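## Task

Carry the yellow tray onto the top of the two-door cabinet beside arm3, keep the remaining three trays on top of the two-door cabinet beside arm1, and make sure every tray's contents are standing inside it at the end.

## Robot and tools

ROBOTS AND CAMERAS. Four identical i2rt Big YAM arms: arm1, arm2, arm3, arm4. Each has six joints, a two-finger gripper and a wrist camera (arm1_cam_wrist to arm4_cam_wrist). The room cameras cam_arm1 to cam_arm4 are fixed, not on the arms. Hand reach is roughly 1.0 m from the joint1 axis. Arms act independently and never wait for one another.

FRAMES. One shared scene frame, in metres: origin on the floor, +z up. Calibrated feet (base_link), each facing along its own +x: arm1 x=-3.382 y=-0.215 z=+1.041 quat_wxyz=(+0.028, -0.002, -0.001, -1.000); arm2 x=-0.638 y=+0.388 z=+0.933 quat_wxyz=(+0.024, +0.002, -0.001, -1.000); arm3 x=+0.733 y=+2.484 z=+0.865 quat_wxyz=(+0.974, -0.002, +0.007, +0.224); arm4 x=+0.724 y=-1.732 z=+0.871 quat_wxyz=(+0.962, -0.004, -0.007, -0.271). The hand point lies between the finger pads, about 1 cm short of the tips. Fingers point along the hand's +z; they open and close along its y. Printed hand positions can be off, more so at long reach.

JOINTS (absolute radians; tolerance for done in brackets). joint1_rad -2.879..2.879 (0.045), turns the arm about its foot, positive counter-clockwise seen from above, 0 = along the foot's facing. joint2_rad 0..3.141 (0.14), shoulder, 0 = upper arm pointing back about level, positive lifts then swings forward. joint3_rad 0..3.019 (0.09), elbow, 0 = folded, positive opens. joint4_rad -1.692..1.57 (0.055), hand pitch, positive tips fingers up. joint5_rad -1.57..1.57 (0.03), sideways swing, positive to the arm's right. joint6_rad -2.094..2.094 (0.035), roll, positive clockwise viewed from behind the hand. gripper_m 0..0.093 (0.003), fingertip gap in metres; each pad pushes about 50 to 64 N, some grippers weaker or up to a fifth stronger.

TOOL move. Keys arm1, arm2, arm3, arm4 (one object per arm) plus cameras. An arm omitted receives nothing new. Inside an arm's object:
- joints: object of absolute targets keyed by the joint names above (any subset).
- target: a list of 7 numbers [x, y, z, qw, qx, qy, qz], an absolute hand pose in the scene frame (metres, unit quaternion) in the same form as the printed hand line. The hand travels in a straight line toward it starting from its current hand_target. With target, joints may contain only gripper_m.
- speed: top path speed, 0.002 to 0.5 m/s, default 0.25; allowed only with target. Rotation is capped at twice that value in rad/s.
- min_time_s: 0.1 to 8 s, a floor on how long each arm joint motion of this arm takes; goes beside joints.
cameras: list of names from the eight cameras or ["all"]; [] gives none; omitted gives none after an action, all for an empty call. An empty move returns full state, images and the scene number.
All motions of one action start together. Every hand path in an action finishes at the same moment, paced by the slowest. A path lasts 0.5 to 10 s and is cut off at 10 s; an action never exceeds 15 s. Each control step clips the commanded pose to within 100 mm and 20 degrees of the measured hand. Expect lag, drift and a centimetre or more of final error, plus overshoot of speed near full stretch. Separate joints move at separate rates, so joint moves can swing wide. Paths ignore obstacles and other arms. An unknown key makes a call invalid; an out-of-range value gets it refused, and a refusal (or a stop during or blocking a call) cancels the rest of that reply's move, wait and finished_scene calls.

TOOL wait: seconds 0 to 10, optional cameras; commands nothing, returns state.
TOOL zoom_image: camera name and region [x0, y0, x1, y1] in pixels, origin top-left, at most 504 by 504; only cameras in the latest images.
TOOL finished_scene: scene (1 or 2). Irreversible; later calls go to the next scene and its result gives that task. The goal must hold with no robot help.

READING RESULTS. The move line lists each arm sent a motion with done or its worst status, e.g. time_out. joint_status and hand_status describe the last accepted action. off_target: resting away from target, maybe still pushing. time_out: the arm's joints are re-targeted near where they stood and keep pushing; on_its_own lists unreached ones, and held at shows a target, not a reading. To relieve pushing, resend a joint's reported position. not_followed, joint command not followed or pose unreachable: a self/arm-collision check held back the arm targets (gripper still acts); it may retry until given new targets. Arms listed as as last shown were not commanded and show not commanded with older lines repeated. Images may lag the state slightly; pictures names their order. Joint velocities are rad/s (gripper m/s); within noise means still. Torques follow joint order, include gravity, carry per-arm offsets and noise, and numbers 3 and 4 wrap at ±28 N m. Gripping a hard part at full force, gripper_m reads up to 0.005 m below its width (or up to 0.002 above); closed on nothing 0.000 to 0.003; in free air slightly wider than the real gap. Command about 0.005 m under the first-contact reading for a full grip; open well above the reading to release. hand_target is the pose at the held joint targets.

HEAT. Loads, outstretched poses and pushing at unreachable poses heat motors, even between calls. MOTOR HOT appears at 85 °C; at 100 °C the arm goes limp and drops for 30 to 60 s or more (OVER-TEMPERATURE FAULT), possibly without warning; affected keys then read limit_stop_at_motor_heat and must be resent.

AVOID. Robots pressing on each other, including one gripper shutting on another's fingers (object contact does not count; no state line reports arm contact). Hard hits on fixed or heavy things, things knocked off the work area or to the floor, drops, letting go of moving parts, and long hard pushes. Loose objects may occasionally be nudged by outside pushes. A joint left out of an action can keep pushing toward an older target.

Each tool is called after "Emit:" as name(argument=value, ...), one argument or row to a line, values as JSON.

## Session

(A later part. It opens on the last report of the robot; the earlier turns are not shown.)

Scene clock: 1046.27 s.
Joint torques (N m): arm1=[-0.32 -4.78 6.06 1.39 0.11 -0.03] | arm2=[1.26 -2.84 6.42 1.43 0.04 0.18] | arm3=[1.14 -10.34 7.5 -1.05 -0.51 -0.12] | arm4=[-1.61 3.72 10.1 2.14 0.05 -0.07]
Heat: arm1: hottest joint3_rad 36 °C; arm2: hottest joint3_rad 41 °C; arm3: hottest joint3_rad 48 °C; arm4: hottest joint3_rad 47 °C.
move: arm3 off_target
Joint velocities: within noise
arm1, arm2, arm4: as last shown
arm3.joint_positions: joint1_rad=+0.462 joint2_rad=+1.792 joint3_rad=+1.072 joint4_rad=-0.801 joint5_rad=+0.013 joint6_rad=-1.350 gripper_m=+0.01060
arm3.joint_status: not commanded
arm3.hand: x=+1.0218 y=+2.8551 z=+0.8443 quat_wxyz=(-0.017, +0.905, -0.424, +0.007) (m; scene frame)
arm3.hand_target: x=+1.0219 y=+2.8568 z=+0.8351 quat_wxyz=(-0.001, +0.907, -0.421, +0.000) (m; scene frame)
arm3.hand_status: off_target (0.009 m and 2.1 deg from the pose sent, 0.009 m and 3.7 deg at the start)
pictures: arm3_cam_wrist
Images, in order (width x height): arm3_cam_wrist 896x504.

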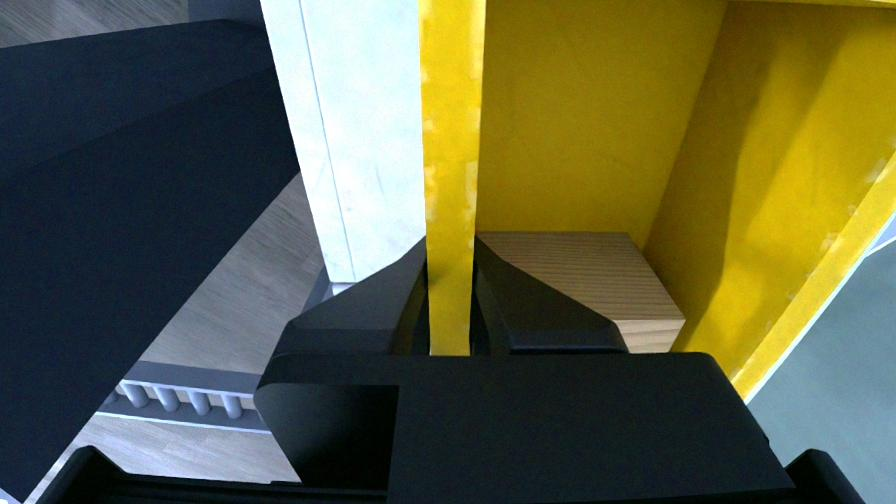

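Emit:
move(
  arm3={"joints": {"gripper_m": 0.04}},
  cameras=[],
)

Emit:
move(
  arm3={"target": [1.022, 2.857, 1.02, 0, -0.9070, 0.4210, 0], "speed": 0.2},
  cameras=["arm3_cam_wrist", "cam_arm3"],
)

Emit:
zoom_image(
  camera="cam_arm3",
  region=[330, 220, 540, 470],
)

Scene clock: 1053.40 s.
Joint torques (N m): arm1=[-0.21 -4.66 6.11 1.37 0.11 -0.06] | arm2=[1.38 -2.84 6.54 1.4 0.03 0.18] | arm3=[1.26 -13.16 7.3 -0.42 -0.31 -0.1] | arm4=[-0.38 3.31 9.96 2.1 0.05 -0.08]
Heat: arm1: hottest joint3_rad 36 °C; arm2: hottest joint3_rad 41 °C; arm3: hottest joint3_rad 47 °C; arm4: hottest joint3_rad 47 °C.
move: arm3 done
Joint velocities: within noise
arm1, arm2, arm4: as last shown
arm3.joint_positions: joint1_rad=+0.462 joint2_rad=+1.822 joint3_rad=+1.072 joint4_rad=-0.818 joint5_rad=+0.009 joint6_rad=-1.351 gripper_m=+0.03993
arm3.joint_status: all done
arm3.hand: x=+1.0157 y=+2.8486 z=+0.8307 quat_wxyz=(+0.005, +0.906, -0.424, +0.000) (m; scene frame)
arm3.hand_target: x=+1.0218 y=+2.8568 z=+0.8351 quat_wxyz=(+0.000, +0.907, -0.421, +0.000) (m; scene frame)
arm3.hand_status: not commanded
pictures: none
No camera images: "cameras" was empty.

Scene clock: 1055.17 s.
Joint torques (N m): arm1=[-0.09 -4.78 6.08 1.42 0.11 -0.05] | arm2=[1.26 -3.02 6.49 1.35 0.04 0.18] | arm3=[1.44 -13.92 11.02 -0.58 -0.28 -0.1] | arm4=[-0.97 3.02 10.07 1.88 0.02 -0.05]
Heat: arm1: hottest joint3_rad 36 °C; arm2: hottest joint3_rad 41 °C; arm3: hottest joint3_rad 48 °C; arm4: hottest joint3_rad 47 °C.
move: arm3 off_target
Joint velocities: within noise
arm1, arm2: as last shown
arm3.joint_positions: joint1_rad=+0.462 joint2_rad=+1.603 joint3_rad=+1.273 joint4_rad=-1.288 joint5_rad=+0.008 joint6_rad=-1.351 gripper_m=+0.03997
arm3.joint_status: not commanded
arm3.hand: x=+1.0118 y=+2.8418 z=+0.9943 quat_wxyz=(+0.029, +0.905, -0.424, -0.006) (m; scene frame)
arm3.hand_target: x=+1.0212 y=+2.8561 z=+1.0201 quat_wxyz=(+0.000, +0.907, -0.421, +0.000) (m; scene frame)
arm3.hand_status: off_target (0.032 m and 3.5 deg from the pose sent, 0.190 m and 0.7 deg at the start)
arm4.joint_positions: joint1_rad=+0.611 joint2_rad=+0.619 joint3_rad=+1.338 joint4_rad=-1.545 joint5_rad=+0.202 joint6_rad=+0.301 gripper_m=+0.09396
arm4.joint_status: not commanded
arm4.hand: x=+0.9262 y=-1.7486 z=+1.3507 quat_wxyz=(-0.379, -0.145, -0.914, +0.032) (m; scene frame)
arm4.hand_target: x=+0.9249 y=-1.7486 z=+1.3599 quat_wxyz=(-0.389, -0.145, -0.909, +0.029) (m; scene frame)
arm4.hand_status: not commanded
pictures: arm3_cam_wrist, cam_arm3
Images, in order (width x height): arm3_cam_wrist 896x504, cam_arm3 896x504.

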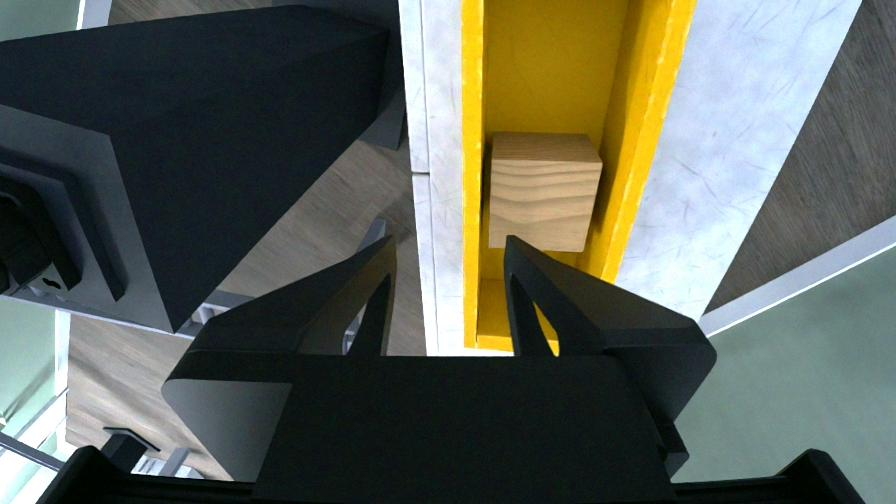

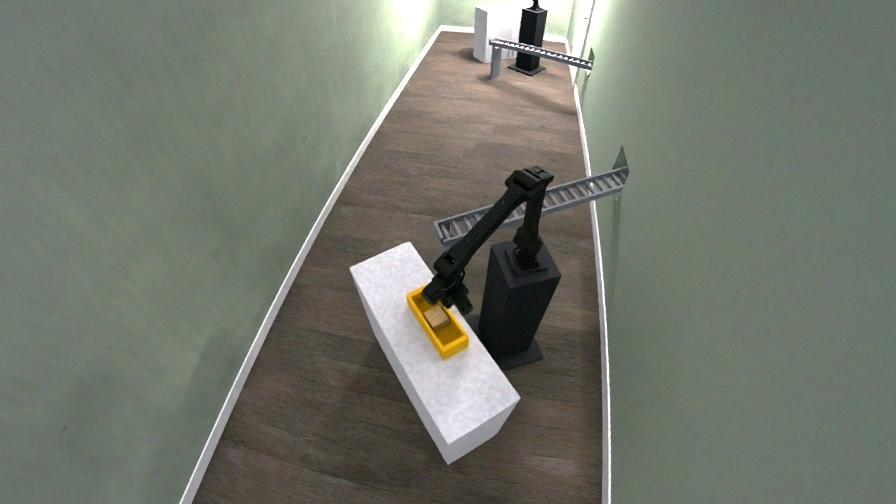

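Scaled by 2.016 from the camera's 896x504 image, which has a finer 1280x720 frame.

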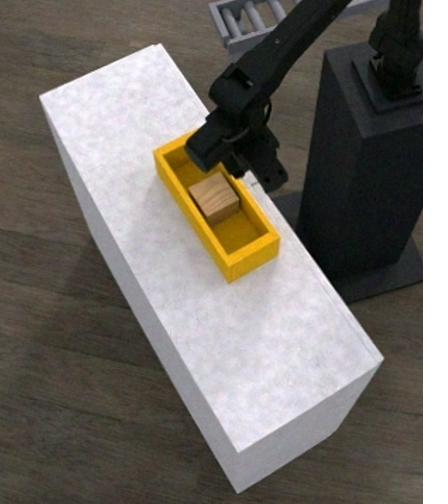

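Emit:
move(
  arm3={"joints": {"joint1_rad": 0.0, "joint2_rad": 1.1, "joint3_rad": 2.2, "joint4_rad": -1.5, "joint5_rad": 0, "joint6_rad": 0}, "min_time_s": 3},
  cameras=["arm1_cam_wrist", "cam_arm1", "cam_arm3"],
)

Emit:
zoom_image(
  camera="cam_arm1",
  region=[200, 140, 470, 290],
)

Emit:
zoom_image(
  camera="cam_arm3",
  region=[330, 220, 540, 470],
)

Scene clock: 1064.57 s.
Joint torques (N m): arm1=[0.03 -4.42 6.06 1.47 0.09 -0.04] | arm2=[1.08 -2.73 6.46 1.4 0.04 0.19] | arm3=[0.32 -1.26 8.09 1.21 -0.28 0.05] | arm4=[-0.38 3.49 10.15 1.98 0.06 -0.06]
Heat: arm1: hottest joint3_rad 36 °C; arm2: hottest joint3_rad 41 °C; arm3: hottest joint3_rad 49 °C; arm4: hottest joint3_rad 47 °C.
move: arm3 done
Joint velocities: within noise
arm1, arm2, arm4: as last shown
arm3.joint_positions: joint1_rad=+0.011 joint2_rad=+1.093 joint3_rad=+2.166 joint4_rad=-1.494 joint5_rad=+0.003 joint6_rad=-0.009 gripper_m=+0.03997
arm3.joint_status: all done
arm3.hand: x=+1.0265 y=+2.6296 z=+1.5923 quat_wxyz=(-0.524, +0.197, -0.820, -0.120) (m; scene frame)
arm3.hand_target: x=+1.0238 y=+2.6249 z=+1.6028 quat_wxyz=(-0.532, +0.188, -0.816, -0.123) (m; scene frame)
arm3.hand_status: not commanded
pictures: arm1_cam_wrist, cam_arm1, cam_arm3
Images, in order (width x height): arm1_cam_wrist 896x504, cam_arm1 896x504, cam_arm3 896x504.

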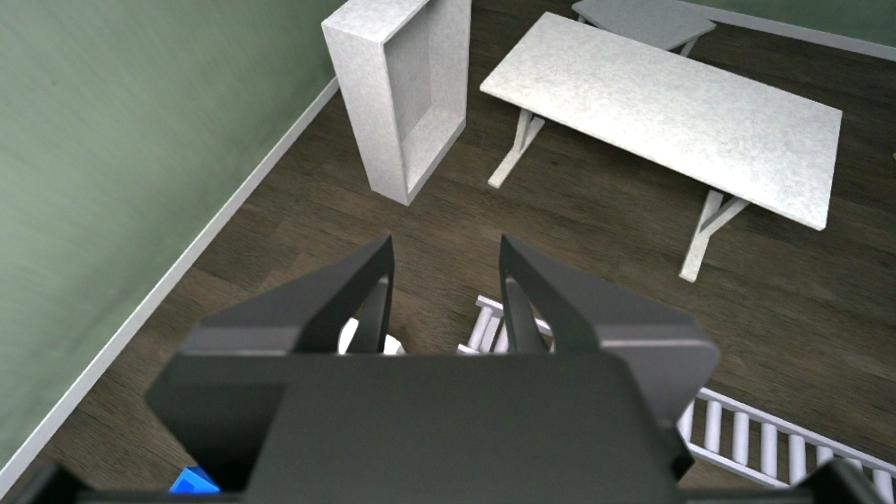

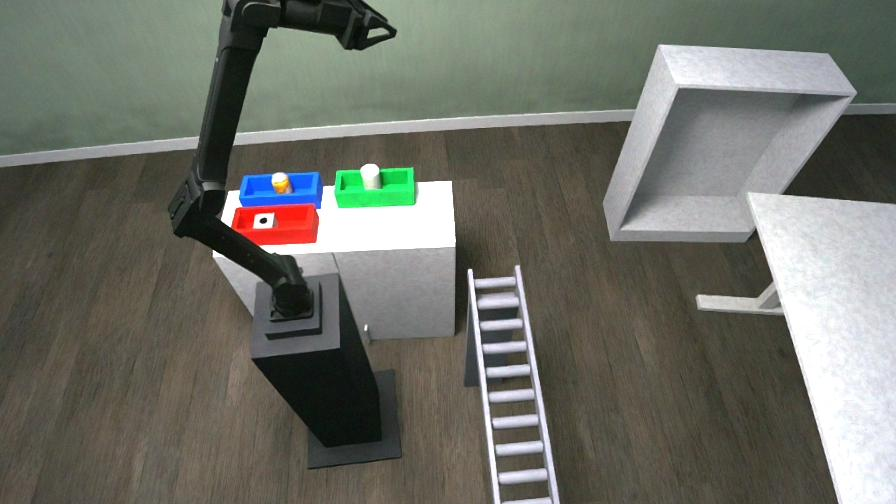

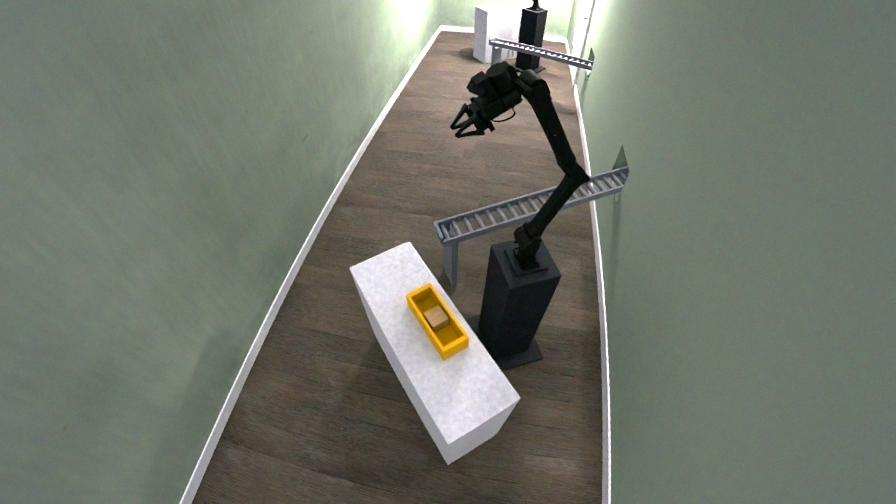

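Scaled by 1.867 from the camera's 896x504 image, which has a finer 1280x720 frame.

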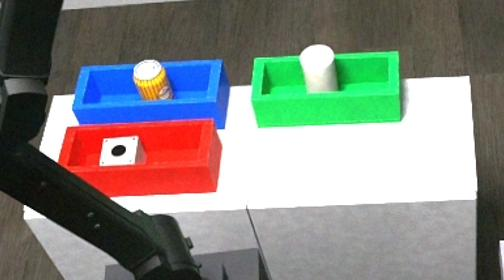

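Scaled by 2.016 from the camera's 896x504 image, which has a finer 1280x720 frame.

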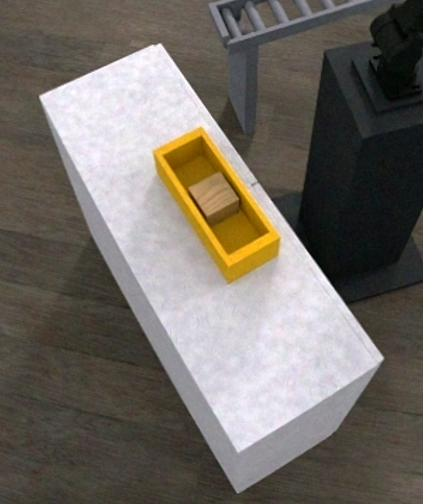

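Emit:
finished_scene(
  scene=1,
)

The scene is finished: the task was done.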